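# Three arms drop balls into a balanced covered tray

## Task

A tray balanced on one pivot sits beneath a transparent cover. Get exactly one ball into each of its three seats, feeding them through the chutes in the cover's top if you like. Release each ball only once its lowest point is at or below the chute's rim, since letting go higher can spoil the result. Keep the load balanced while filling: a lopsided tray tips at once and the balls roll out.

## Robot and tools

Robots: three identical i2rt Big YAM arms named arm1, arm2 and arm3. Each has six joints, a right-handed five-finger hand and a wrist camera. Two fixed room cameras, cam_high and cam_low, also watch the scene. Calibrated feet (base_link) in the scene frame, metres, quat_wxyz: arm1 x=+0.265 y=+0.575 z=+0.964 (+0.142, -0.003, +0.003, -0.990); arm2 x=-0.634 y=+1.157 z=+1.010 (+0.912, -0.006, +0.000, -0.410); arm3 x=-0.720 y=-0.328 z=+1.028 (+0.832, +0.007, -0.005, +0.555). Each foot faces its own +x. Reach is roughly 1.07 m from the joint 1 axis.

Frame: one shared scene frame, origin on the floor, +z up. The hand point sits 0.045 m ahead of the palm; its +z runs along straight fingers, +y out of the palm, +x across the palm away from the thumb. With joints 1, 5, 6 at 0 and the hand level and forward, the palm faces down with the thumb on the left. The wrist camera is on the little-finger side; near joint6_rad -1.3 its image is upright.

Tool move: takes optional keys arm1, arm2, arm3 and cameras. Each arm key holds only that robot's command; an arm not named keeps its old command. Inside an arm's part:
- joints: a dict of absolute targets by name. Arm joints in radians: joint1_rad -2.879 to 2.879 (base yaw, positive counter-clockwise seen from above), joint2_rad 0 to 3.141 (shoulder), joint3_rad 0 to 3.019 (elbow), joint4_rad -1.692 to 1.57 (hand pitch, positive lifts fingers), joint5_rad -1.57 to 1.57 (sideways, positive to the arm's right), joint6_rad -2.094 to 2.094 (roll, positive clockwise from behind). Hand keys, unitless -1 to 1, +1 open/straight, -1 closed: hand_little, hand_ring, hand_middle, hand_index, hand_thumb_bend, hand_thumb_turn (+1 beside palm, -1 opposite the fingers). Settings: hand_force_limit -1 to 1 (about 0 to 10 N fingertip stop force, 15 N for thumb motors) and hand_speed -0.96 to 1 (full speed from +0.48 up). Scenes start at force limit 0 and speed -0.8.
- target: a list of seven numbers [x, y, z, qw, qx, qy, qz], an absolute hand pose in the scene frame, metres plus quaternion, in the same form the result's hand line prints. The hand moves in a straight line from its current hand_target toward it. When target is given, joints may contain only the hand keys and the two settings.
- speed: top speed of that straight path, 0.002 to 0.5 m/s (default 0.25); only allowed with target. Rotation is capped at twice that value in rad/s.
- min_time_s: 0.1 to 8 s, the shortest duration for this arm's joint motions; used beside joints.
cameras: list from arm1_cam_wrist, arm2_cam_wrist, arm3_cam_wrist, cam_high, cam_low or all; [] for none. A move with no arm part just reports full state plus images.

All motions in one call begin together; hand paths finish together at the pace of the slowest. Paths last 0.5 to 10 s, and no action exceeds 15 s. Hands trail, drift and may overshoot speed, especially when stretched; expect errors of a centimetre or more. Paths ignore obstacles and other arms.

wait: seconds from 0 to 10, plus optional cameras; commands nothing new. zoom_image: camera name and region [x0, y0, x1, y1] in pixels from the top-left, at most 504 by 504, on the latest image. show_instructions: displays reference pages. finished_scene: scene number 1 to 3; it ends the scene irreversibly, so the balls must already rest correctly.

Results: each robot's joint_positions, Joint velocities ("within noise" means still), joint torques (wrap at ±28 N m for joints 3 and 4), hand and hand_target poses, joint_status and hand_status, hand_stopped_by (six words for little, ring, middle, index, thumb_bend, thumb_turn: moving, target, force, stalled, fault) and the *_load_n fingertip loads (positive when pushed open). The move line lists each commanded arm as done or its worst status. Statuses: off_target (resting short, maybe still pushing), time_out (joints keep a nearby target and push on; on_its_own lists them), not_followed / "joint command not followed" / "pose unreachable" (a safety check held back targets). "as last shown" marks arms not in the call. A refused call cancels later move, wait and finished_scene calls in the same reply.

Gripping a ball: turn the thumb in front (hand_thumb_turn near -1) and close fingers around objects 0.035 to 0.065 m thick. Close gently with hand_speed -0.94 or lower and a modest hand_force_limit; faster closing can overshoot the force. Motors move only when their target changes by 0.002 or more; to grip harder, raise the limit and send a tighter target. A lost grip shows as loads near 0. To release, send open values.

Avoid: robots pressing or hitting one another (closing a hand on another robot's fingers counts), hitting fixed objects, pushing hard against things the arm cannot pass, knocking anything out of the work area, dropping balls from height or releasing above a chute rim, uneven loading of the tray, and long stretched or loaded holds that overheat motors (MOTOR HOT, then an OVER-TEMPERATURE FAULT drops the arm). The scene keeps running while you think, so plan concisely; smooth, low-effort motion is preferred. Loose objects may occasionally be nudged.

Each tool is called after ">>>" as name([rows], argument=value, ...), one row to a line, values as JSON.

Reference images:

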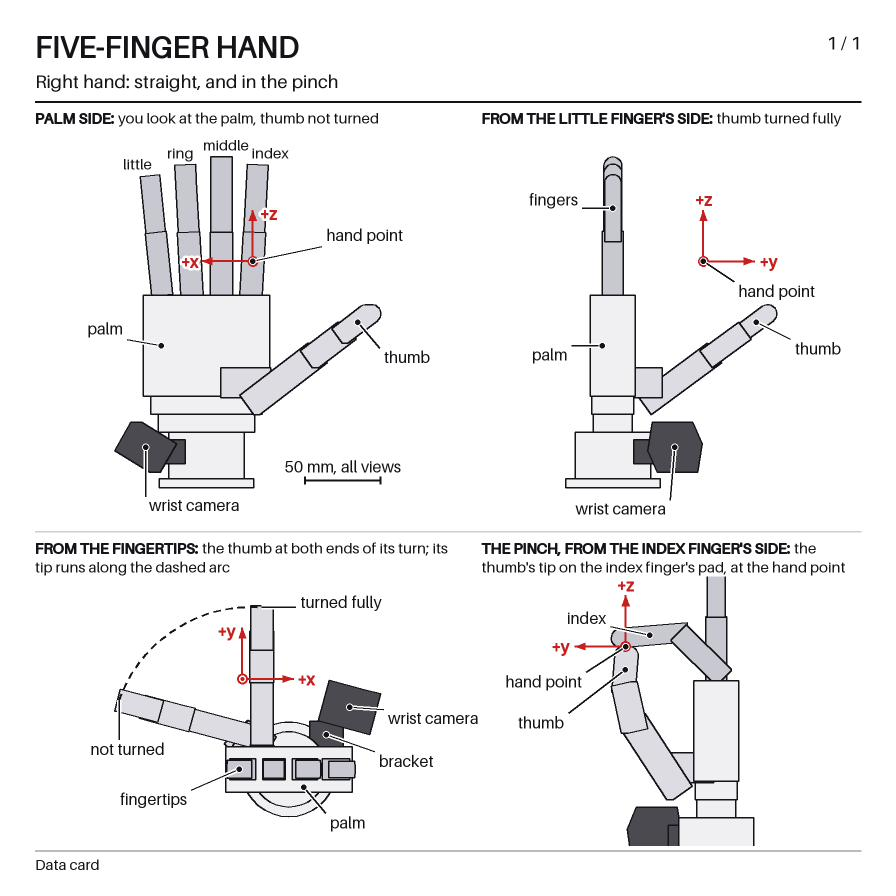

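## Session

>>> move(cameras=["all"])

Scene clock: 0.00 s.
Joint torques (N m): no reading
Heat: arm1: hottest joint3_rad 37 °C; arm2: hottest joint2_rad 33 °C; arm3: hottest joint2_rad 37 °C.
Joint velocities: within noise
arm1.joint_positions: joint1_rad=+0.463 joint2_rad=+0.577 joint3_rad=+1.313 joint4_rad=-1.208 joint5_rad=-0.210 joint6_rad=-1.500 hand_little=+1.000 hand_ring=+1.000 hand_middle=+1.000 hand_index=+1.000 hand_thumb_turn=+1.000 hand_thumb_bend=+1.000 hand_force_limit=+0.000 hand_speed=-0.800
arm1.joint_status: not commanded
arm1.hand_stopped_by: target,target,target,target,target,target
arm1.little_load_n: 0.0
arm1.ring_load_n: 0.0
arm1.middle_load_n: 0.0
arm1.index_load_n: 0.0
arm1.thumb_bend_load_n: 0.0
arm1.thumb_turn_load_n: 0.0
arm1.hand: x=+0.0705 y=+0.4111 z=+1.4586 quat_wxyz=(+0.443, +0.336, -0.781, +0.286) (m; scene frame)
arm1.hand_target: x=+0.0714 y=+0.4118 z=+1.4706 quat_wxyz=(+0.453, +0.335, -0.774, +0.289) (m; scene frame)
arm1.hand_status: not commanded
arm2.joint_positions: joint1_rad=-0.373 joint2_rad=+0.618 joint3_rad=+1.354 joint4_rad=-1.634 joint5_rad=+0.088 joint6_rad=-1.543 hand_little=+1.000 hand_ring=+1.000 hand_middle=+1.000 hand_index=+1.000 hand_thumb_turn=+1.000 hand_thumb_bend=+1.000 hand_force_limit=+0.000 hand_speed=-0.800
arm2.joint_status: not commanded
arm2.hand_stopped_by: target,target,target,target,target,target
arm2.little_load_n: 0.0
arm2.ring_load_n: 0.0
arm2.middle_load_n: 0.0
arm2.index_load_n: 0.0
arm2.thumb_bend_load_n: 0.0
arm2.thumb_turn_load_n: 0.0
arm2.hand: x=-0.6434 y=+0.9717 z=+1.4482 quat_wxyz=(+0.224, +0.757, -0.560, +0.251) (m; scene frame)
arm2.hand_target: x=-0.6434 y=+0.9719 z=+1.4561 quat_wxyz=(+0.230, +0.754, -0.558, +0.259) (m; scene frame)
arm2.hand_status: not commanded
arm3.joint_positions: joint1_rad=-0.830 joint2_rad=+0.624 joint3_rad=+1.334 joint4_rad=-1.347 joint5_rad=+0.111 joint6_rad=-0.907 hand_little=+1.000 hand_ring=+1.000 hand_middle=+1.000 hand_index=+1.000 hand_thumb_turn=+1.000 hand_thumb_bend=+1.000 hand_force_limit=+0.000 hand_speed=-0.800
arm3.joint_status: not commanded
arm3.hand_stopped_by: target,target,target,target,target,target
arm3.little_load_n: 0.0
arm3.ring_load_n: 0.0
arm3.middle_load_n: 0.0
arm3.index_load_n: 0.0
arm3.thumb_bend_load_n: 0.0
arm3.thumb_turn_load_n: 0.0
arm3.hand: x=-0.4973 y=-0.3089 z=+1.4782 quat_wxyz=(-0.182, +0.875, -0.169, +0.416) (m; scene frame)
arm3.hand_target: x=-0.4978 y=-0.3093 z=+1.4880 quat_wxyz=(-0.187, +0.869, -0.169, +0.425) (m; scene frame)
arm3.hand_status: not commanded
pictures: arm1_cam_wrist, arm2_cam_wrist, arm3_cam_wrist, cam_high, cam_low
Images, in order (width x height): arm1_cam_wrist 672x504, arm2_cam_wrist 672x504, arm3_cam_wrist 672x504, cam_high 896x504, cam_low 896x504.

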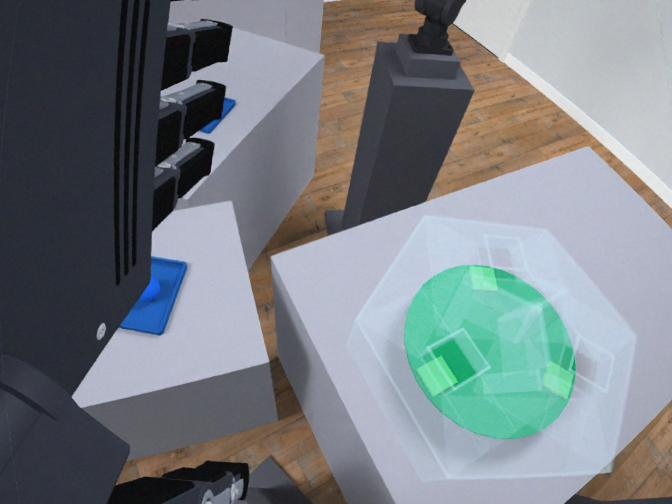

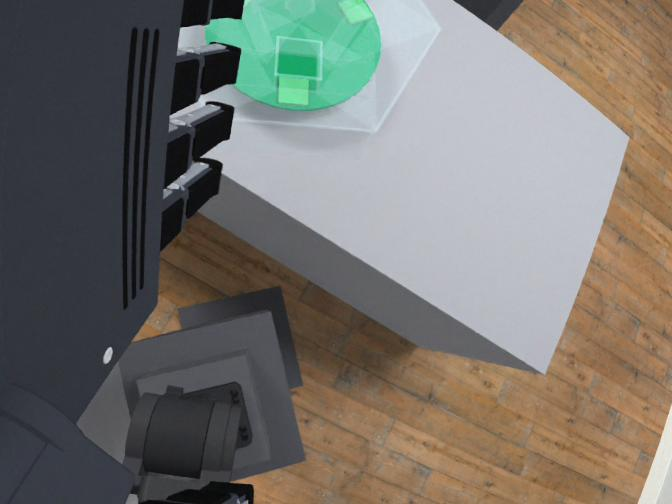

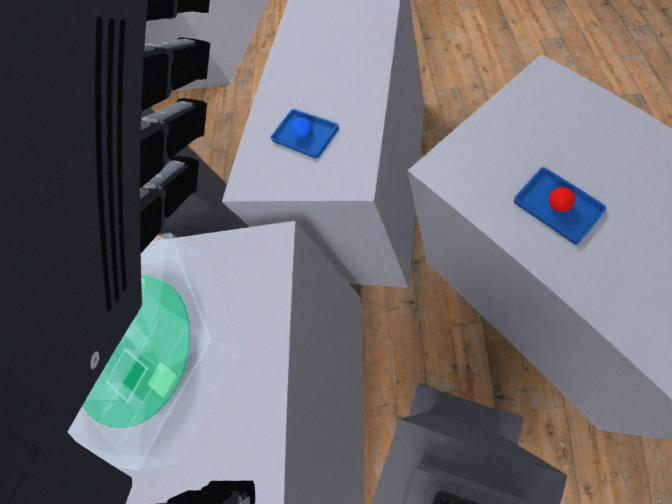

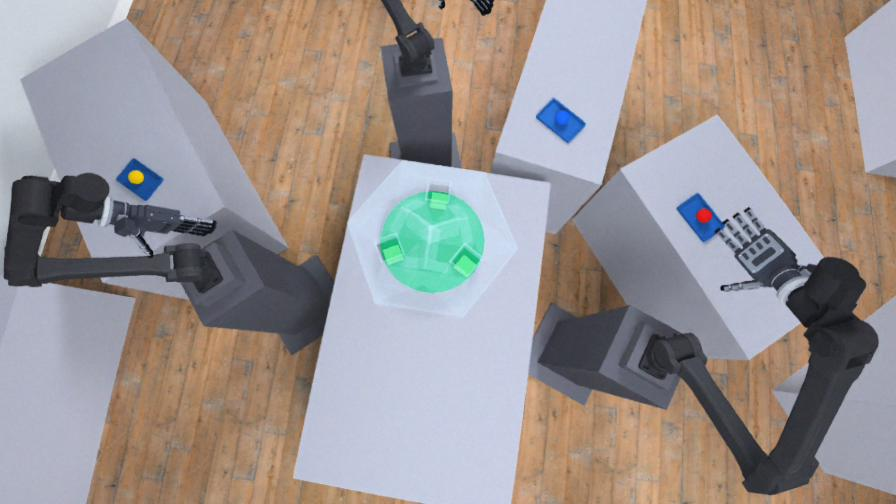

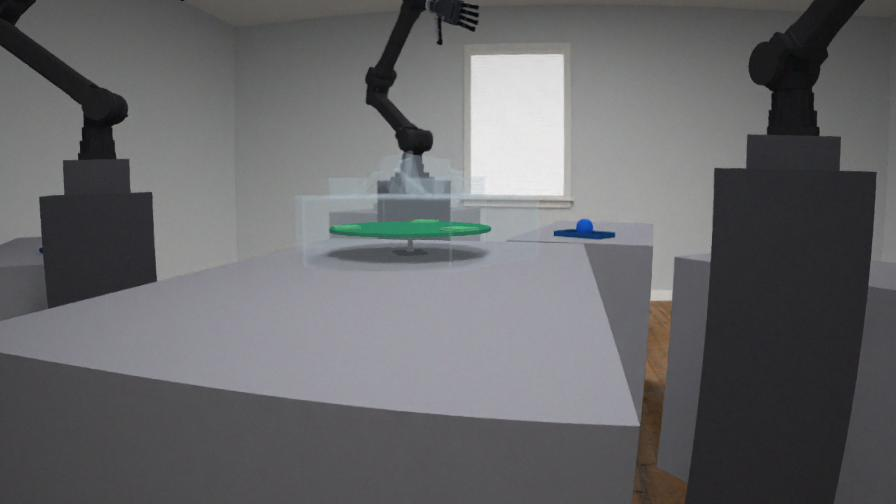

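>>> move(arm1={"joints": {"joint1_rad": 1.253, "joint2_rad": 1.5906, "joint3_rad": 1.2747, "joint4_rad": -0.469, "joint5_rad": 0, "joint6_rad": 0, "hand_thumb_turn": -1, "hand_speed": 0}, "min_time_s": 5}, arm2={"joints": {"joint1_rad": 1.837, "joint2_rad": 1.9242, "joint3_rad": 1.5565, "joint4_rad": -0.4173, "joint5_rad": 0, "joint6_rad": 0, "hand_thumb_turn": -1, "hand_speed": 0}, "min_time_s": 5}, arm3={"joints": {"joint1_rad": -1.687, "joint2_rad": 1.8794, "joint3_rad": 1.4548, "joint4_rad": -0.3604, "joint5_rad": 0, "joint6_rad": 0, "hand_thumb_turn": -1, "hand_speed": 0}, "min_time_s": 5}, cameras=["arm1_cam_wrist", "arm2_cam_wrist", "arm3_cam_wrist", "cam_high"])

Scene clock: 61.90 s.
Joint torques (N m): arm1=[0.56 -13.74 7.79 2.18 0.18 0.03] | arm2=[-0.09 -16.73 13.2 2.54 -0.07 0.08] | arm3=[0.97 -14.15 13.08 1.94 -0.07 0.22]
Heat: arm1: hottest joint3_rad 41 °C; arm2: hottest joint3_rad 37 °C; arm3: hottest joint3_rad 39 °C.
move: arm1 done; arm2 done; arm3 done
Joint velocities: within noise
arm1.joint_positions: joint1_rad=+1.254 joint2_rad=+1.598 joint3_rad=+1.276 joint4_rad=-0.488 joint5_rad=-0.011 joint6_rad=-0.011 hand_little=+1.000 hand_ring=+1.000 hand_middle=+1.000 hand_index=+1.000 hand_thumb_turn=-1.000 hand_thumb_bend=+1.000 hand_force_limit=+0.000 hand_speed=+0.000
arm1.joint_status: all done
arm1.hand_stopped_by: target,target,target,target,target,target
arm1.little_load_n: 0.0
arm1.ring_load_n: 0.0
arm1.middle_load_n: 0.0
arm1.index_load_n: 0.0
arm1.thumb_bend_load_n: 0.0
arm1.thumb_turn_load_n: 0.0
arm1.hand: x=+0.2788 y=-0.0299 z=+1.1111 quat_wxyz=(+0.006, -0.006, -0.930, +0.369) (m; scene frame)
arm1.hand_target: x=+0.2831 y=-0.0341 z=+1.1112 quat_wxyz=(+0.004, -0.009, -0.927, +0.375) (m; scene frame)
arm1.hand_status: not commanded
arm2.joint_positions: joint1_rad=+1.845 joint2_rad=+1.918 joint3_rad=+1.504 joint4_rad=-0.433 joint5_rad=+0.002 joint6_rad=-0.017 hand_little=+1.000 hand_ring=+1.000 hand_middle=+1.000 hand_index=+1.000 hand_thumb_turn=-1.000 hand_thumb_bend=+1.000 hand_force_limit=+0.000 hand_speed=+0.000
arm2.joint_status: all done
arm2.hand_stopped_by: target,target,target,target,target,target
arm2.little_load_n: 0.0
arm2.ring_load_n: 0.0
arm2.middle_load_n: 0.0
arm2.index_load_n: 0.0
arm2.thumb_bend_load_n: 0.0
arm2.thumb_turn_load_n: 0.0
arm2.hand: x=-0.2824 y=+1.7594 z=+1.0706 quat_wxyz=(-0.333, +0.902, -0.256, +0.102) (m; scene frame)
arm2.hand_target: x=-0.2663 y=+1.7773 z=+1.0872 quat_wxyz=(-0.357, +0.890, -0.263, +0.107) (m; scene frame)
arm2.hand_status: not commanded
arm3.joint_positions: joint1_rad=-1.691 joint2_rad=+1.876 joint3_rad=+1.405 joint4_rad=-0.376 joint5_rad=+0.008 joint6_rad=-0.014 hand_little=+1.000 hand_ring=+1.000 hand_middle=+1.000 hand_index=+1.000 hand_thumb_turn=-1.000 hand_thumb_bend=+1.000 hand_force_limit=+0.000 hand_speed=+0.000
arm3.joint_status: all done
arm3.hand_stopped_by: target,target,target,target,target,target
arm3.little_load_n: 0.0
arm3.ring_load_n: 0.0
arm3.middle_load_n: 0.0
arm3.index_load_n: 0.0
arm3.thumb_bend_load_n: 0.0
arm3.thumb_turn_load_n: 0.0
arm3.hand: x=-0.1209 y=-0.6365 z=+1.0797 quat_wxyz=(-0.177, +0.474, -0.808, +0.302) (m; scene frame)
arm3.hand_target: x=-0.1017 y=-0.6493 z=+1.0957 quat_wxyz=(-0.191, +0.462, -0.804, +0.321) (m; scene frame)
arm3.hand_status: not commanded
pictures: arm1_cam_wrist, arm2_cam_wrist, arm3_cam_wrist, cam_high
Images, in order (width x height): arm1_cam_wrist 672x504, arm2_cam_wrist 672x504, arm3_cam_wrist 672x504, cam_high 896x504.

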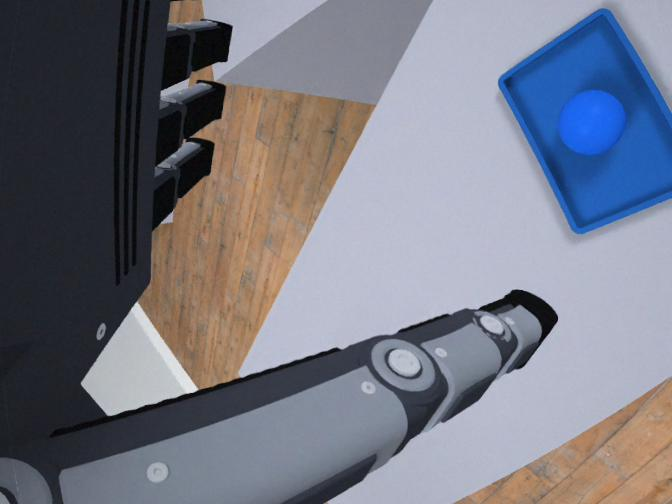

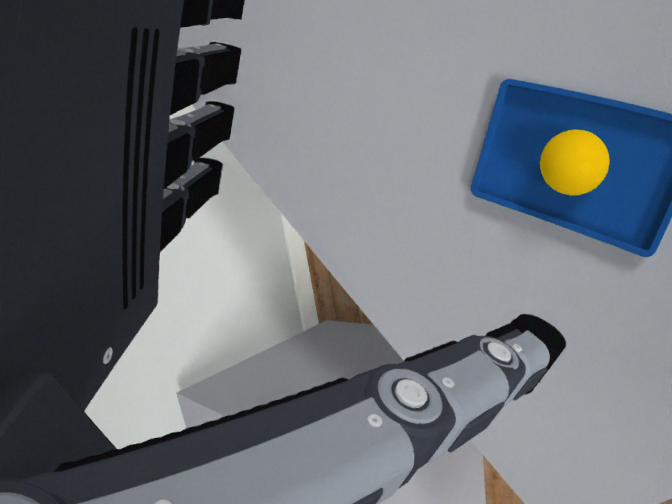

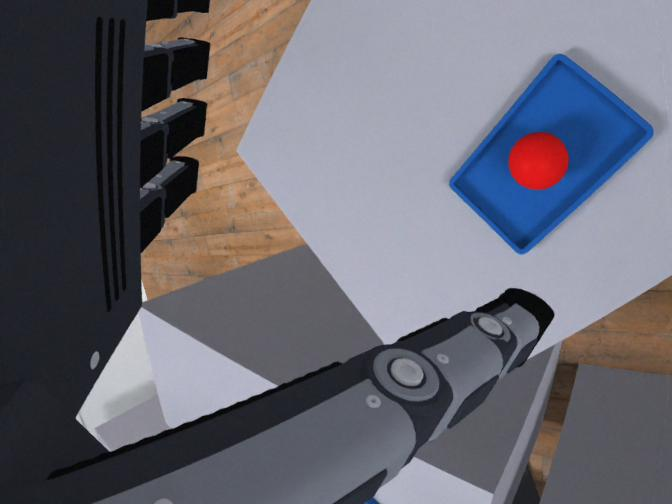

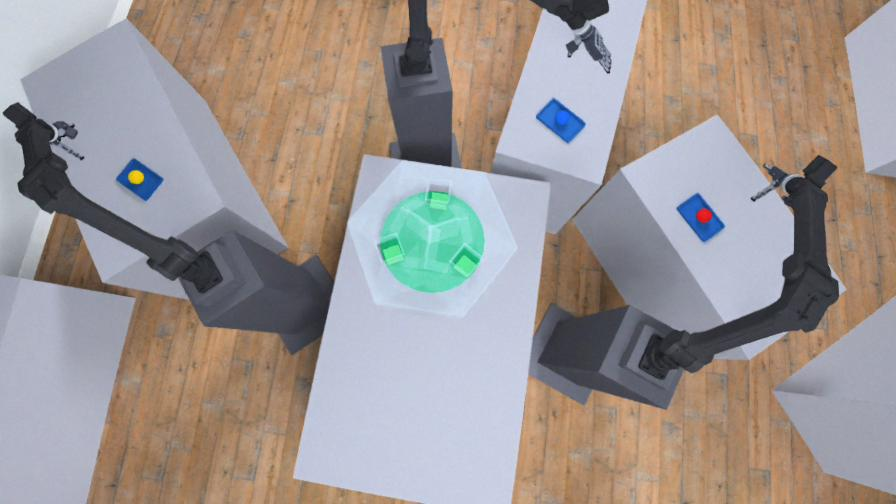

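>>> move(arm1={"target": [0.2215, -0.022, 0.945, -0.0180, 0.0414, 0.9161, -0.3983], "speed": 0.15}, arm2={"target": [-0.2785, 1.7225, 0.93, 0.3823, -0.8793, 0.2604, -0.1132], "speed": 0.15}, arm3={"target": [-0.1235, -0.6475, 0.91, 0.2024, -0.4654, 0.7901, -0.3436], "speed": 0.15}, cameras=["arm1_cam_wrist", "arm2_cam_wrist", "arm3_cam_wrist"])

Scene clock: 93.00 s.
Joint torques (N m): arm1=[-0.44 -13.92 6.06 2.45 -0.09 -0.11] | arm2=[-0.38 -15.68 5.96 2.7 -0.19 -0.11] | arm3=[0.56 -14.68 7.1 2.11 -0.09 -0.12]
Heat: arm1: hottest joint3_rad 40 °C; arm2: hottest joint3_rad 38 °C; arm3: hottest joint3_rad 42 °C.
move: arm1 done; arm2 off_target; arm3 off_target
Joint velocities: within noise
arm1.joint_positions: joint1_rad=+1.161 joint2_rad=+1.796 joint3_rad=+1.003 joint4_rad=+0.033 joint5_rad=-0.026 joint6_rad=-0.011 hand_little=+1.000 hand_ring=+1.000 hand_middle=+1.000 hand_index=+1.000 hand_thumb_turn=-1.000 hand_thumb_bend=+1.000 hand_force_limit=+0.000 hand_speed=+0.000
arm1.joint_status: not commanded
arm1.hand_stopped_by: target,target,target,target,target,target
arm1.little_load_n: 0.0
arm1.ring_load_n: 0.0
arm1.middle_load_n: 0.0
arm1.index_load_n: 0.0
arm1.thumb_bend_load_n: 0.0
arm1.thumb_turn_load_n: 0.0
arm1.hand: x=+0.2254 y=-0.0176 z=+0.9453 quat_wxyz=(+0.018, -0.046, -0.919, +0.392) (m; scene frame)
arm1.hand_target: x=+0.2189 y=-0.0202 z=+0.9454 quat_wxyz=(+0.021, -0.044, -0.916, +0.398) (m; scene frame)
arm1.hand_status: done (0.006 m and 0.9 deg from the pose sent, 0.176 m and 5.7 deg at the start)
arm2.joint_positions: joint1_rad=+1.824 joint2_rad=+2.022 joint3_rad=+1.211 joint4_rad=+0.081 joint5_rad=-0.016 joint6_rad=-0.015 hand_little=+1.000 hand_ring=+1.000 hand_middle=+1.000 hand_index=+1.000 hand_thumb_turn=-1.000 hand_thumb_bend=+1.000 hand_force_limit=+0.000 hand_speed=+0.000
arm2.joint_status: not commanded
arm2.hand_stopped_by: target,target,target,target,target,target
arm2.little_load_n: 0.0
arm2.ring_load_n: 0.0
arm2.middle_load_n: 0.0
arm2.index_load_n: 0.0
arm2.thumb_bend_load_n: 0.0
arm2.thumb_turn_load_n: 0.0
arm2.hand: x=-0.2879 y=+1.7306 z=+0.9431 quat_wxyz=(-0.386, +0.879, -0.256, +0.114) (m; scene frame)
arm2.hand_target: x=-0.2822 y=+1.7227 z=+0.9302 quat_wxyz=(-0.382, +0.880, -0.260, +0.115) (m; scene frame)
arm2.hand_status: off_target (0.018 m and 0.7 deg from the pose sent, 0.145 m and 6.3 deg at the start)
arm3.joint_positions: joint1_rad=-1.706 joint2_rad=+2.121 joint3_rad=+1.233 joint4_rad=+0.142 joint5_rad=-0.012 joint6_rad=-0.019 hand_little=+1.000 hand_ring=+1.000 hand_middle=+1.000 hand_index=+1.000 hand_thumb_turn=-1.000 hand_thumb_bend=+1.000 hand_force_limit=+0.000 hand_speed=+0.000
arm3.joint_status: not commanded
arm3.hand_stopped_by: target,target,target,target,target,target
arm3.little_load_n: 0.0
arm3.ring_load_n: 0.0
arm3.middle_load_n: 0.0
arm3.index_load_n: 0.0
arm3.thumb_bend_load_n: 0.0
arm3.thumb_turn_load_n: 0.0
arm3.hand: x=-0.1226 y=-0.6404 z=+0.9178 quat_wxyz=(-0.205, +0.463, -0.792, +0.340) (m; scene frame)
arm3.hand_target: x=-0.1248 y=-0.6468 z=+0.9106 quat_wxyz=(-0.203, +0.465, -0.790, +0.344) (m; scene frame)
arm3.hand_status: off_target (0.011 m and 0.6 deg from the pose sent, 0.170 m and 6.0 deg at the start)
pictures: arm1_cam_wrist, arm2_cam_wrist, arm3_cam_wrist
Images, in order (width x height): arm1_cam_wrist 672x504, arm2_cam_wrist 672x504, arm3_cam_wrist 672x504.

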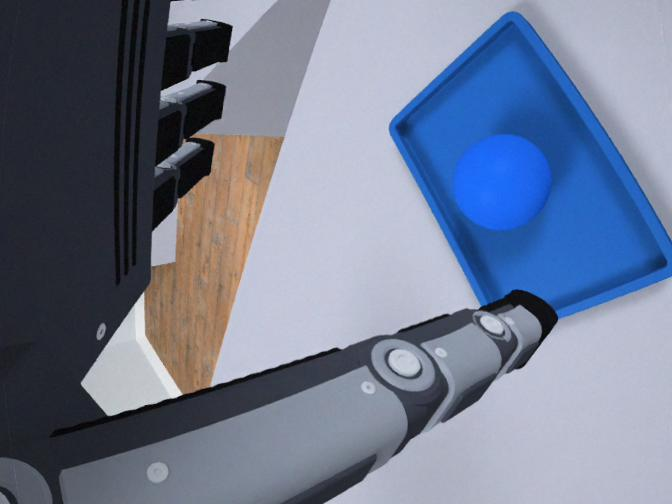

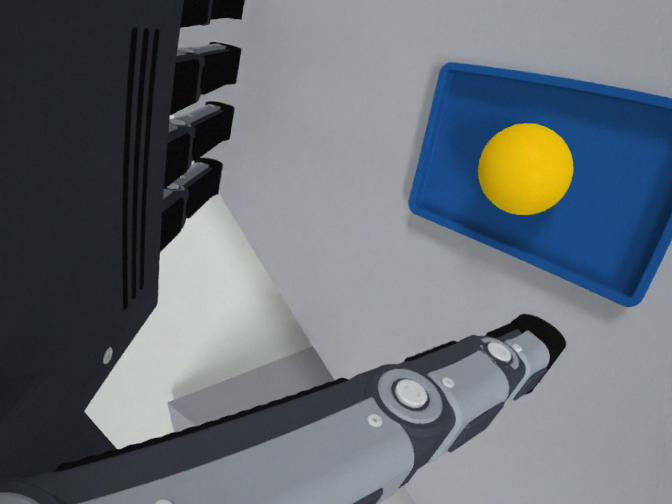

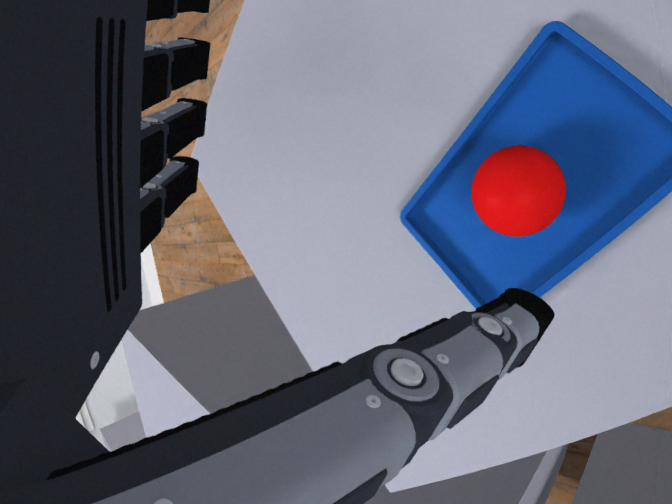

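>>> move(arm1={"target": [0.2127, -0.0201, 0.817, -0.0180, 0.0414, 0.9161, -0.3983], "speed": 0.12}, arm2={"target": [-0.267, 1.715, 0.79, 0.3823, -0.8793, 0.2604, -0.1132], "speed": 0.12}, arm3={"target": [-0.1312, -0.647, 0.771, 0.2024, -0.4654, 0.7901, -0.3436], "speed": 0.12}, cameras=["arm1_cam_wrist", "arm2_cam_wrist", "arm3_cam_wrist"])

Scene clock: 119.00 s.
Joint torques (N m): arm1=[-0.15 -15.74 5.11 2.5 -0.09 -0.23] | arm2=[-0.32 -16.5 7.31 2.61 -0.2 -0.18] | arm3=[0.56 -15.09 7.17 2.04 -0.09 -0.12]
Heat: arm1: hottest joint3_rad 40 °C; arm2: hottest joint3_rad 37 °C; arm3: hottest joint3_rad 41 °C.
move: arm1 off_target; arm2 off_target; arm3 off_target
Joint velocities: within noise
arm1.joint_positions: joint1_rad=+1.151 joint2_rad=+2.091 joint3_rad=+0.982 joint4_rad=+0.340 joint5_rad=-0.045 joint6_rad=-0.022 hand_little=+1.000 hand_ring=+1.000 hand_middle=+1.000 hand_index=+1.000 hand_thumb_turn=-1.000 hand_thumb_bend=+1.000 hand_force_limit=+0.000 hand_speed=+0.000
arm1.joint_status: not commanded
arm1.hand_stopped_by: target,target,target,target,target,target
arm1.little_load_n: 0.0
arm1.ring_load_n: 0.0
arm1.middle_load_n: 0.0
arm1.index_load_n: 0.0
arm1.thumb_bend_load_n: 0.0
arm1.thumb_turn_load_n: 0.0
arm1.hand: x=+0.2225 y=-0.0125 z=+0.8153 quat_wxyz=(+0.013, -0.042, -0.921, +0.388) (m; scene frame)
arm1.hand_target: x=+0.2145 y=-0.0197 z=+0.8185 quat_wxyz=(+0.017, -0.041, -0.916, +0.399) (m; scene frame)
arm1.hand_status: off_target (0.013 m and 1.4 deg from the pose sent, 0.129 m and 0.9 deg at the start)
arm2.joint_positions: joint1_rad=+1.793 joint2_rad=+2.330 joint3_rad=+1.226 joint4_rad=+0.334 joint5_rad=-0.041 joint6_rad=-0.025 hand_little=+1.000 hand_ring=+1.000 hand_middle=+1.000 hand_index=+1.000 hand_thumb_turn=-1.000 hand_thumb_bend=+1.000 hand_force_limit=+0.000 hand_speed=+0.000
arm2.joint_status: not commanded
arm2.hand_stopped_by: target,target,target,target,target,target
arm2.little_load_n: 0.0
arm2.ring_load_n: 0.0
arm2.middle_load_n: 0.0
arm2.index_load_n: 0.0
arm2.thumb_bend_load_n: 0.0
arm2.thumb_turn_load_n: 0.0
arm2.hand: x=-0.2846 y=+1.7065 z=+0.7901 quat_wxyz=(-0.370, +0.885, -0.264, +0.105) (m; scene frame)
arm2.hand_target: x=-0.2681 y=+1.7132 z=+0.7904 quat_wxyz=(-0.382, +0.880, -0.260, +0.113) (m; scene frame)
arm2.hand_status: off_target (0.020 m and 1.8 deg from the pose sent, 0.155 m and 0.7 deg at the start)
arm3.joint_positions: joint1_rad=-1.716 joint2_rad=+2.421 joint3_rad=+1.269 joint4_rad=+0.385 joint5_rad=-0.019 joint6_rad=-0.027 hand_little=+1.000 hand_ring=+1.000 hand_middle=+1.000 hand_index=+1.000 hand_thumb_turn=-1.000 hand_thumb_bend=+1.000 hand_force_limit=+0.000 hand_speed=+0.000
arm3.joint_status: not commanded
arm3.hand_stopped_by: target,target,target,target,target,target
arm3.little_load_n: 0.0
arm3.ring_load_n: 0.0
arm3.middle_load_n: 0.0
arm3.index_load_n: 0.0
arm3.thumb_bend_load_n: 0.0
arm3.thumb_turn_load_n: 0.0
arm3.hand: x=-0.1400 y=-0.6334 z=+0.7738 quat_wxyz=(-0.200, +0.466, -0.796, +0.332) (m; scene frame)
arm3.hand_target: x=-0.1327 y=-0.6457 z=+0.7721 quat_wxyz=(-0.203, +0.466, -0.790, +0.344) (m; scene frame)
arm3.hand_status: off_target (0.016 m and 1.5 deg from the pose sent, 0.147 m and 0.6 deg at the start)
pictures: arm1_cam_wrist, arm2_cam_wrist, arm3_cam_wrist
Images, in order (width x height): arm1_cam_wrist 672x504, arm2_cam_wrist 672x504, arm3_cam_wrist 672x504.

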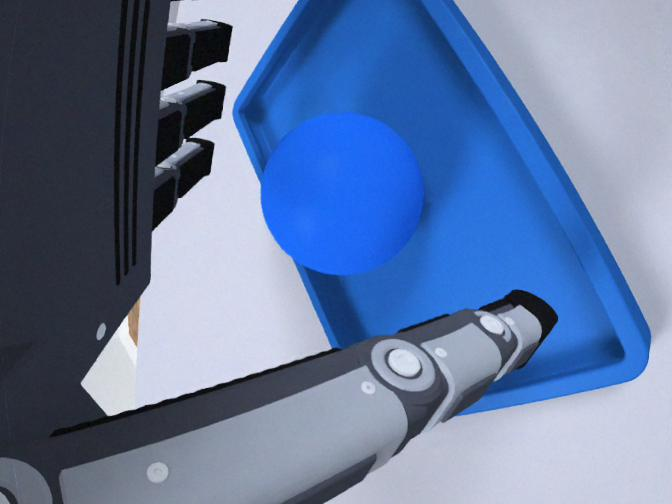

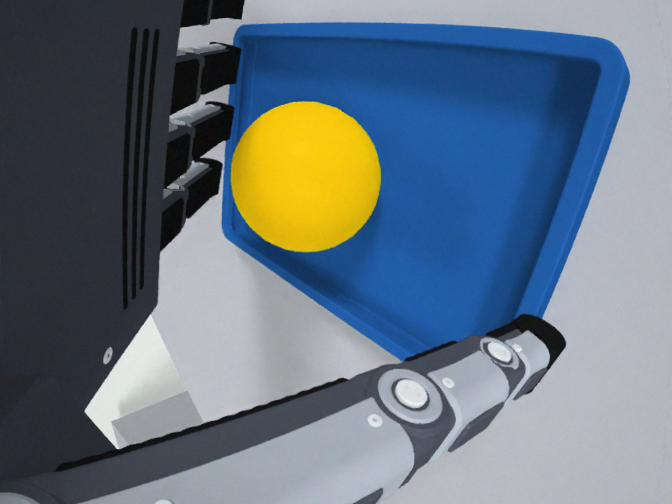

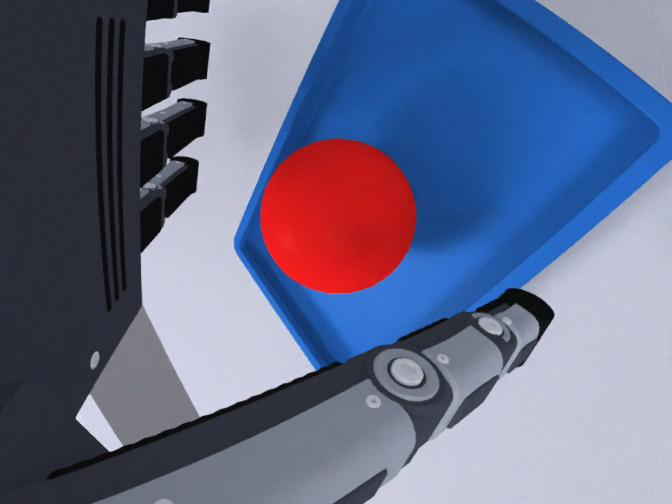

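>>> move(arm1={"target": [0.2056, -0.0365, 0.808, -0.0180, 0.0414, 0.9161, -0.3983], "speed": 0.08, "joints": {"hand_index": 0.5, "hand_middle": 0.5}}, arm2={"target": [-0.2480, 1.7385, 0.784, 0.3823, -0.8793, 0.2604, -0.1132], "speed": 0.08}, arm3={"target": [-0.1144, -0.6516, 0.761, 0.2024, -0.4654, 0.7901, -0.3436], "speed": 0.08, "joints": {"hand_index": 0.5, "hand_middle": 0.5}}, cameras=["arm1_cam_wrist", "arm2_cam_wrist", "arm3_cam_wrist"])

Scene clock: 152.33 s.
Joint torques (N m): arm1=[-0.44 -15.27 6.97 1.8 -0.05 -0.11] | arm2=[-0.56 -16.91 8.12 1.57 -0.19 -0.18] | arm3=[1.14 -15.27 7.71 1.01 0.06 -0.05]
Heat: arm1: hottest joint3_rad 39 °C; arm2: hottest joint3_rad 38 °C; arm3: hottest joint3_rad 41 °C.
move: arm1 off_target; arm2 off_target; arm3 done
Joint velocities: within noise
arm1.joint_positions: joint1_rad=+1.139 joint2_rad=+2.132 joint3_rad=+1.017 joint4_rad=+0.342 joint5_rad=-0.051 joint6_rad=-0.029 hand_little=+1.000 hand_ring=+1.000 hand_middle=+0.500 hand_index=+0.500 hand_thumb_turn=-1.000 hand_thumb_bend=+1.000 hand_force_limit=+0.000 hand_speed=+0.000
arm1.joint_status: all done
arm1.hand_stopped_by: target,target,target,target,target,target
arm1.little_load_n: -0.5
arm1.ring_load_n: 0.0
arm1.middle_load_n: 0.0
arm1.index_load_n: 0.0
arm1.thumb_bend_load_n: 0.0
arm1.thumb_turn_load_n: 0.0
arm1.hand: x=+0.2147 y=-0.0204 z=+0.8031 quat_wxyz=(+0.014, -0.043, -0.921, +0.386) (m; scene frame)
arm1.hand_target: x=+0.2059 y=-0.0360 z=+0.8080 quat_wxyz=(+0.018, -0.041, -0.916, +0.398) (m; scene frame)
arm1.hand_status: off_target (0.019 m and 1.6 deg from the pose sent, 0.030 m and 1.4 deg at the start)
arm2.joint_positions: joint1_rad=+1.793 joint2_rad=+2.376 joint3_rad=+1.337 joint4_rad=+0.304 joint5_rad=-0.044 joint6_rad=-0.025 hand_little=+1.000 hand_ring=+1.000 hand_middle=+1.000 hand_index=+1.000 hand_thumb_turn=-1.000 hand_thumb_bend=+1.000 hand_force_limit=+0.000 hand_speed=+0.000
arm2.joint_status: not commanded
arm2.hand_stopped_by: target,target,target,target,target,target
arm2.little_load_n: 0.0
arm2.ring_load_n: 0.0
arm2.middle_load_n: 0.0
arm2.index_load_n: 0.0
arm2.thumb_bend_load_n: 0.0
arm2.thumb_turn_load_n: 0.0
arm2.hand: x=-0.2622 y=+1.7388 z=+0.7921 quat_wxyz=(-0.385, +0.878, -0.261, +0.109) (m; scene frame)
arm2.hand_target: x=-0.2490 y=+1.7393 z=+0.7844 quat_wxyz=(-0.384, +0.879, -0.260, +0.113) (m; scene frame)
arm2.hand_status: off_target (0.016 m and 0.6 deg from the pose sent, 0.049 m and 1.8 deg at the start)
arm3.joint_positions: joint1_rad=-1.716 joint2_rad=+2.462 joint3_rad=+1.341 joint4_rad=+0.382 joint5_rad=-0.018 joint6_rad=-0.027 hand_little=+1.000 hand_ring=+1.000 hand_middle=+0.500 hand_index=+0.500 hand_thumb_turn=-1.000 hand_thumb_bend=+1.000 hand_force_limit=+0.000 hand_speed=+0.000
arm3.joint_status: all done
arm3.hand_stopped_by: target,target,target,target,target,target
arm3.little_load_n: 0.0
arm3.ring_load_n: 0.0
arm3.middle_load_n: 0.0
arm3.index_load_n: 0.0
arm3.thumb_bend_load_n: 0.0
arm3.thumb_turn_load_n: 0.0
arm3.hand: x=-0.1188 y=-0.6464 z=+0.7689 quat_wxyz=(-0.206, +0.463, -0.791, +0.343) (m; scene frame)
arm3.hand_target: x=-0.1152 y=-0.6513 z=+0.7605 quat_wxyz=(-0.202, +0.465, -0.790, +0.343) (m; scene frame)
arm3.hand_status: done (0.010 m and 0.5 deg from the pose sent, 0.034 m and 1.5 deg at the start)
pictures: arm1_cam_wrist, arm2_cam_wrist, arm3_cam_wrist
Images, in order (width x height): arm1_cam_wrist 672x504, arm2_cam_wrist 672x504, arm3_cam_wrist 672x504.

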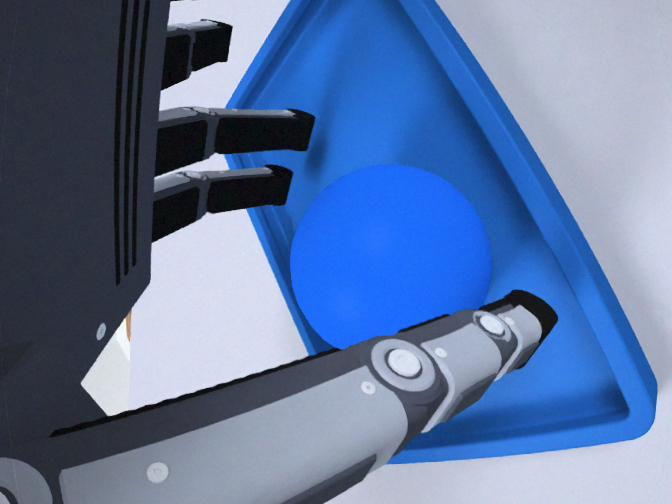

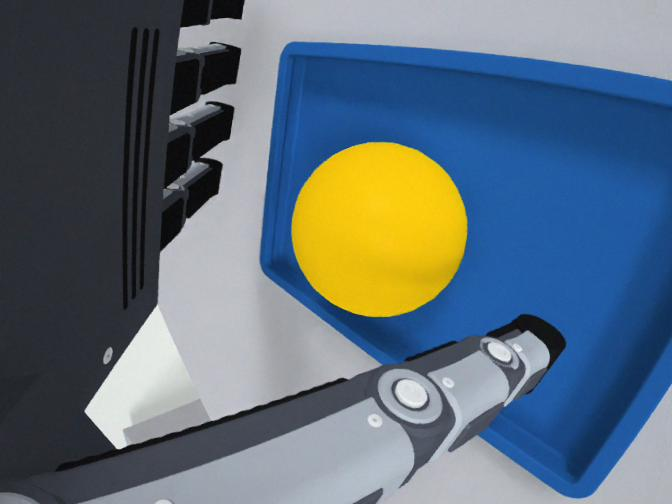

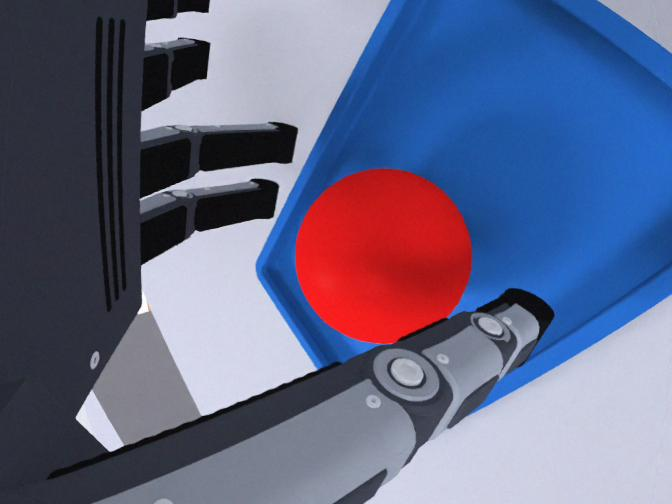

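>>> move(arm1={"joints": {"hand_index": -0.5, "hand_middle": -0.5, "hand_thumb_bend": -0.3, "hand_speed": -0.88, "hand_force_limit": -0.4}}, arm2={"target": [-0.2490, 1.7370, 0.776, 0.3823, -0.8793, 0.2604, -0.1132], "speed": 0.05, "joints": {"hand_index": 0.5, "hand_middle": 0.5}}, arm3={"target": [-0.1155, -0.6453, 0.7535, 0.2024, -0.4654, 0.7901, -0.3436], "speed": 0.05}, cameras=["arm1_cam_wrist", "arm2_cam_wrist", "arm3_cam_wrist"])

Scene clock: 183.70 s.
Joint torques (N m): arm1=[-0.79 -15.97 6.93 1.77 -0.08 -0.14] | arm2=[-0.5 -16.91 7.94 2.1 -0.15 -0.18] | arm3=[1.79 -15.27 7.05 1.77 0.06 0]
Heat: arm1: hottest joint3_rad 40 °C; arm2: hottest joint3_rad 38 °C; arm3: hottest joint3_rad 41 °C.
move: arm1 off_target; arm2 off_target; arm3 off_target
Joint velocities: within noise
arm1.joint_positions: joint1_rad=+1.139 joint2_rad=+2.132 joint3_rad=+1.017 joint4_rad=+0.342 joint5_rad=-0.051 joint6_rad=-0.029 hand_little=+1.000 hand_ring=+1.000 hand_middle=+0.091 hand_index=+0.101 hand_thumb_turn=-1.000 hand_thumb_bend=+0.800 hand_force_limit=-0.400 hand_speed=-0.880
arm1.joint_status: hand_middle off_target (ended at +0.091, target -0.500); hand_index off_target (ended at +0.101, target -0.500); hand_thumb_bend off_target (ended at +0.800, target -0.300); the others done
arm1.hand_stopped_by: target,target,force,force,force,target
arm1.little_load_n: 0.0
arm1.ring_load_n: -0.5
arm1.middle_load_n: 5.0
arm1.index_load_n: 2.5
arm1.thumb_bend_load_n: 8.5
arm1.thumb_turn_load_n: 0.5
arm1.hand: x=+0.2147 y=-0.0204 z=+0.8031 quat_wxyz=(+0.014, -0.043, -0.921, +0.386) (m; scene frame)
arm1.hand_target: x=+0.2059 y=-0.0360 z=+0.8081 quat_wxyz=(+0.018, -0.041, -0.916, +0.398) (m; scene frame)
arm1.hand_status: not commanded
arm2.joint_positions: joint1_rad=+1.792 joint2_rad=+2.390 joint3_rad=+1.337 joint4_rad=+0.304 joint5_rad=-0.044 joint6_rad=-0.025 hand_little=+1.000 hand_ring=+1.000 hand_middle=+0.500 hand_index=+0.500 hand_thumb_turn=-1.000 hand_thumb_bend=+1.000 hand_force_limit=+0.000 hand_speed=+0.000
arm2.joint_status: all done
arm2.hand_stopped_by: target,target,target,target,target,target
arm2.little_load_n: 0.0
arm2.ring_load_n: 0.0
arm2.middle_load_n: 0.0
arm2.index_load_n: 0.0
arm2.thumb_bend_load_n: 0.0
arm2.thumb_turn_load_n: 0.0
arm2.hand: x=-0.2641 y=+1.7343 z=+0.7830 quat_wxyz=(-0.379, +0.881, -0.262, +0.107) (m; scene frame)
arm2.hand_target: x=-0.2494 y=+1.7364 z=+0.7768 quat_wxyz=(-0.383, +0.879, -0.261, +0.113) (m; scene frame)
arm2.hand_status: off_target (0.017 m and 0.8 deg from the pose sent, 0.021 m and 0.6 deg at the start)
arm3.joint_positions: joint1_rad=-1.716 joint2_rad=+2.474 joint3_rad=+1.341 joint4_rad=+0.382 joint5_rad=-0.012 joint6_rad=-0.027 hand_little=+1.000 hand_ring=+1.000 hand_middle=+0.500 hand_index=+0.500 hand_thumb_turn=-1.000 hand_thumb_bend=+1.000 hand_force_limit=+0.000 hand_speed=+0.000
arm3.joint_status: not commanded
arm3.hand_stopped_by: target,target,target,target,target,target
arm3.little_load_n: 0.0
arm3.ring_load_n: 0.0
arm3.middle_load_n: 0.0
arm3.index_load_n: 0.0
arm3.thumb_bend_load_n: 0.0
arm3.thumb_turn_load_n: 0.0
arm3.hand: x=-0.1233 y=-0.6449 z=+0.7608 quat_wxyz=(-0.201, +0.463, -0.794, +0.340) (m; scene frame)
arm3.hand_target: x=-0.1158 y=-0.6452 z=+0.7541 quat_wxyz=(-0.203, +0.465, -0.790, +0.344) (m; scene frame)
arm3.hand_status: off_target (0.011 m and 0.7 deg from the pose sent, 0.016 m and 0.5 deg at the start)
pictures: arm1_cam_wrist, arm2_cam_wrist, arm3_cam_wrist
Images, in order (width x height): arm1_cam_wrist 672x504, arm2_cam_wrist 672x504, arm3_cam_wrist 672x504.

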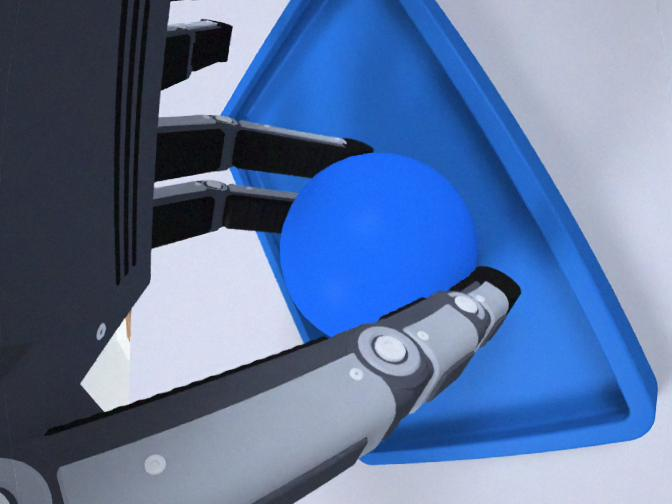

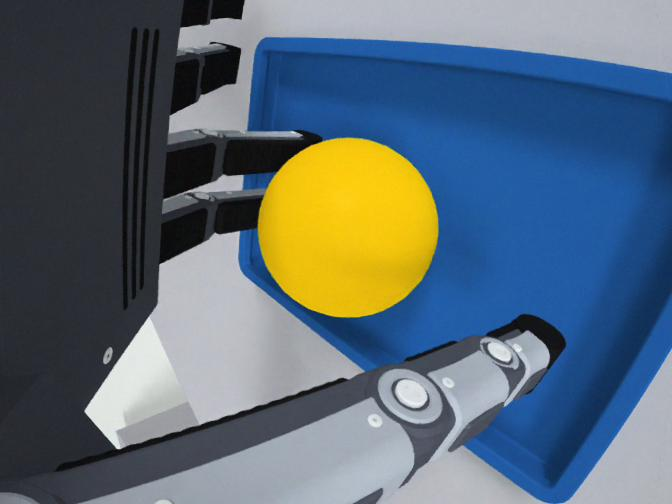

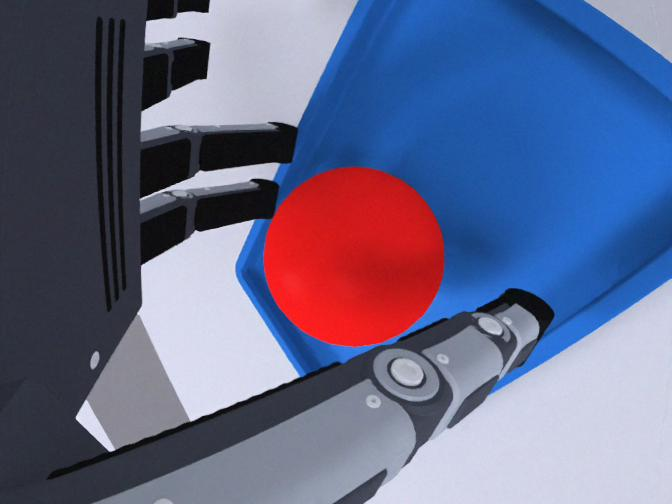

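>>> move(arm2={"joints": {"hand_index": -0.5, "hand_middle": -0.5, "hand_thumb_bend": -0.3, "hand_speed": -0.88, "hand_force_limit": -0.4}}, arm3={"joints": {"joint1_rad": -1.700, "hand_index": -0.5, "hand_middle": -0.5, "hand_thumb_bend": -0.3, "hand_speed": -0.88, "hand_force_limit": -0.4}, "min_time_s": 0.8}, arm1={"target": [0.209, -0.03, 1.2, -0.0180, 0.0414, 0.9161, -0.3983], "speed": 0.11}, cameras=["arm1_cam_wrist", "arm2_cam_wrist", "arm3_cam_wrist"])

Scene clock: 211.93 s.
Joint torques (N m): arm1=[-0.38 -14.8 12.66 1.37 -0.15 -0.16] | arm2=[-0.5 -16.91 7.51 2.1 -0.15 -0.17] | arm3=[1.96 -15.27 7.06 1.77 0.06 0]
Heat: arm1: hottest joint3_rad 41 °C; arm2: hottest joint2_rad 37 °C; arm3: hottest joint2_rad 40 °C.
move: arm1 off_target; arm2 off_target; arm3 off_target
Joint velocities: within noise
arm1.joint_positions: joint1_rad=+1.139 joint2_rad=+1.549 joint3_rad=+1.336 joint4_rad=-0.617 joint5_rad=-0.051 joint6_rad=-0.040 hand_little=+1.000 hand_ring=+1.000 hand_middle=+0.091 hand_index=+0.101 hand_thumb_turn=-1.000 hand_thumb_bend=+0.800 hand_force_limit=-0.400 hand_speed=-0.880
arm1.joint_status: not commanded
arm1.hand_stopped_by: target,target,force,force,force,target
arm1.little_load_n: 0.0
arm1.ring_load_n: 0.0
arm1.middle_load_n: 5.5
arm1.index_load_n: 3.0
arm1.thumb_bend_load_n: 8.5
arm1.thumb_turn_load_n: 0.5
arm1.hand: x=+0.2176 y=-0.0148 z=+1.1528 quat_wxyz=(+0.013, -0.039, -0.932, +0.360) (m; scene frame)
arm1.hand_target: x=+0.2085 y=-0.0307 z=+1.1978 quat_wxyz=(+0.020, -0.038, -0.917, +0.397) (m; scene frame)
arm1.hand_status: off_target (0.050 m and 4.8 deg from the pose sent, 0.397 m and 1.6 deg at the start)
arm2.joint_positions: joint1_rad=+1.792 joint2_rad=+2.390 joint3_rad=+1.341 joint4_rad=+0.304 joint5_rad=-0.044 joint6_rad=-0.026 hand_little=+1.000 hand_ring=+1.000 hand_middle=+0.123 hand_index=+0.101 hand_thumb_turn=-1.000 hand_thumb_bend=+0.803 hand_force_limit=-0.400 hand_speed=-0.880
arm2.joint_status: hand_middle off_target (ended at +0.123, target -0.500); hand_index off_target (ended at +0.101, target -0.500); hand_thumb_bend off_target (ended at +0.803, target -0.300); the others done
arm2.hand_stopped_by: target,target,force,force,force,target
arm2.little_load_n: 0.0
arm2.ring_load_n: 0.0
arm2.middle_load_n: 1.0
arm2.index_load_n: 5.0
arm2.thumb_bend_load_n: 6.0
arm2.thumb_turn_load_n: -0.5
arm2.hand: x=-0.2626 y=+1.7363 z=+0.7845 quat_wxyz=(-0.381, +0.880, -0.261, +0.108) (m; scene frame)
arm2.hand_target: x=-0.2497 y=+1.7364 z=+0.7768 quat_wxyz=(-0.382, +0.879, -0.261, +0.113) (m; scene frame)
arm2.hand_status: not commanded
arm3.joint_positions: joint1_rad=-1.709 joint2_rad=+2.474 joint3_rad=+1.341 joint4_rad=+0.382 joint5_rad=-0.012 joint6_rad=-0.027 hand_little=+1.000 hand_ring=+1.000 hand_middle=+0.101 hand_index=+0.112 hand_thumb_turn=-1.000 hand_thumb_bend=+0.804 hand_force_limit=-0.400 hand_speed=-0.880
arm3.joint_status: hand_middle off_target (ended at +0.101, target -0.500); hand_index off_target (ended at +0.112, target -0.500); hand_thumb_bend off_target (ended at +0.804, target -0.300); the others done
arm3.hand_stopped_by: target,target,force,force,force,target
arm3.little_load_n: 0.0
arm3.ring_load_n: 0.0
arm3.middle_load_n: 6.5
arm3.index_load_n: 2.0
arm3.thumb_bend_load_n: 7.0
arm3.thumb_turn_load_n: 1.0
arm3.hand: x=-0.1214 y=-0.6412 z=+0.7608 quat_wxyz=(-0.202, +0.465, -0.792, +0.339) (m; scene frame)
arm3.hand_target: x=-0.1130 y=-0.6400 z=+0.7543 quat_wxyz=(-0.204, +0.469, -0.788, +0.343) (m; scene frame)
arm3.hand_status: not commanded
pictures: arm1_cam_wrist, arm2_cam_wrist, arm3_cam_wrist
Images, in order (width x height): arm1_cam_wrist 672x504, arm2_cam_wrist 672x504, arm3_cam_wrist 672x504.

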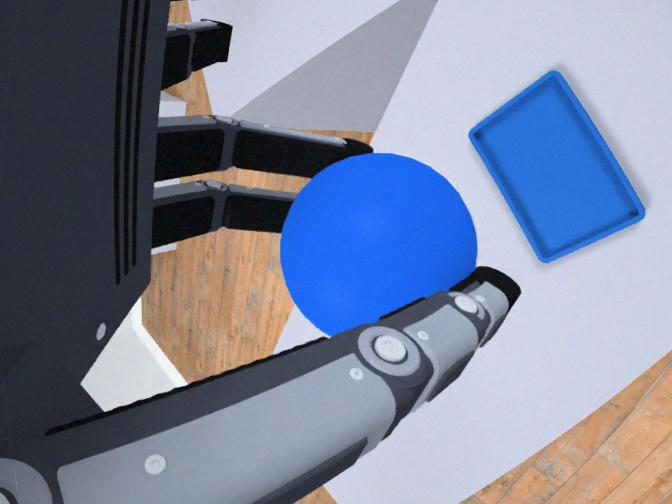

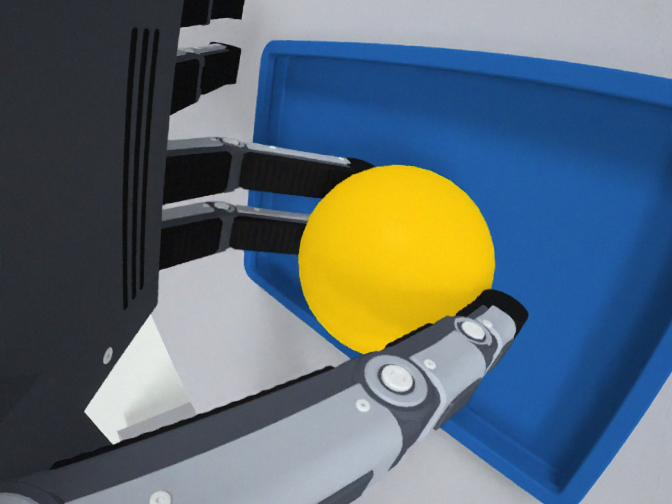

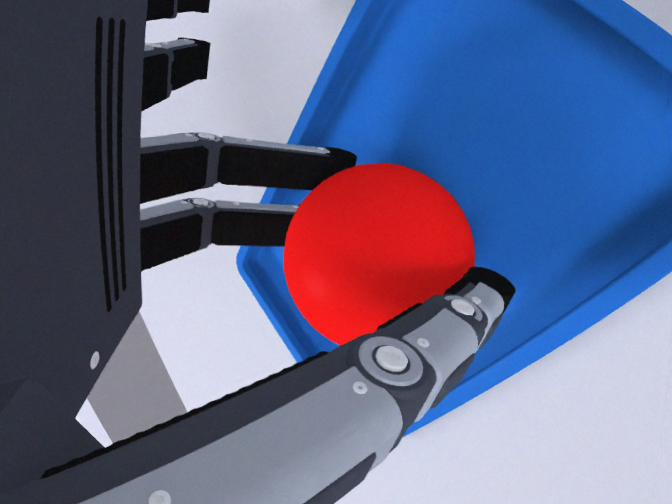

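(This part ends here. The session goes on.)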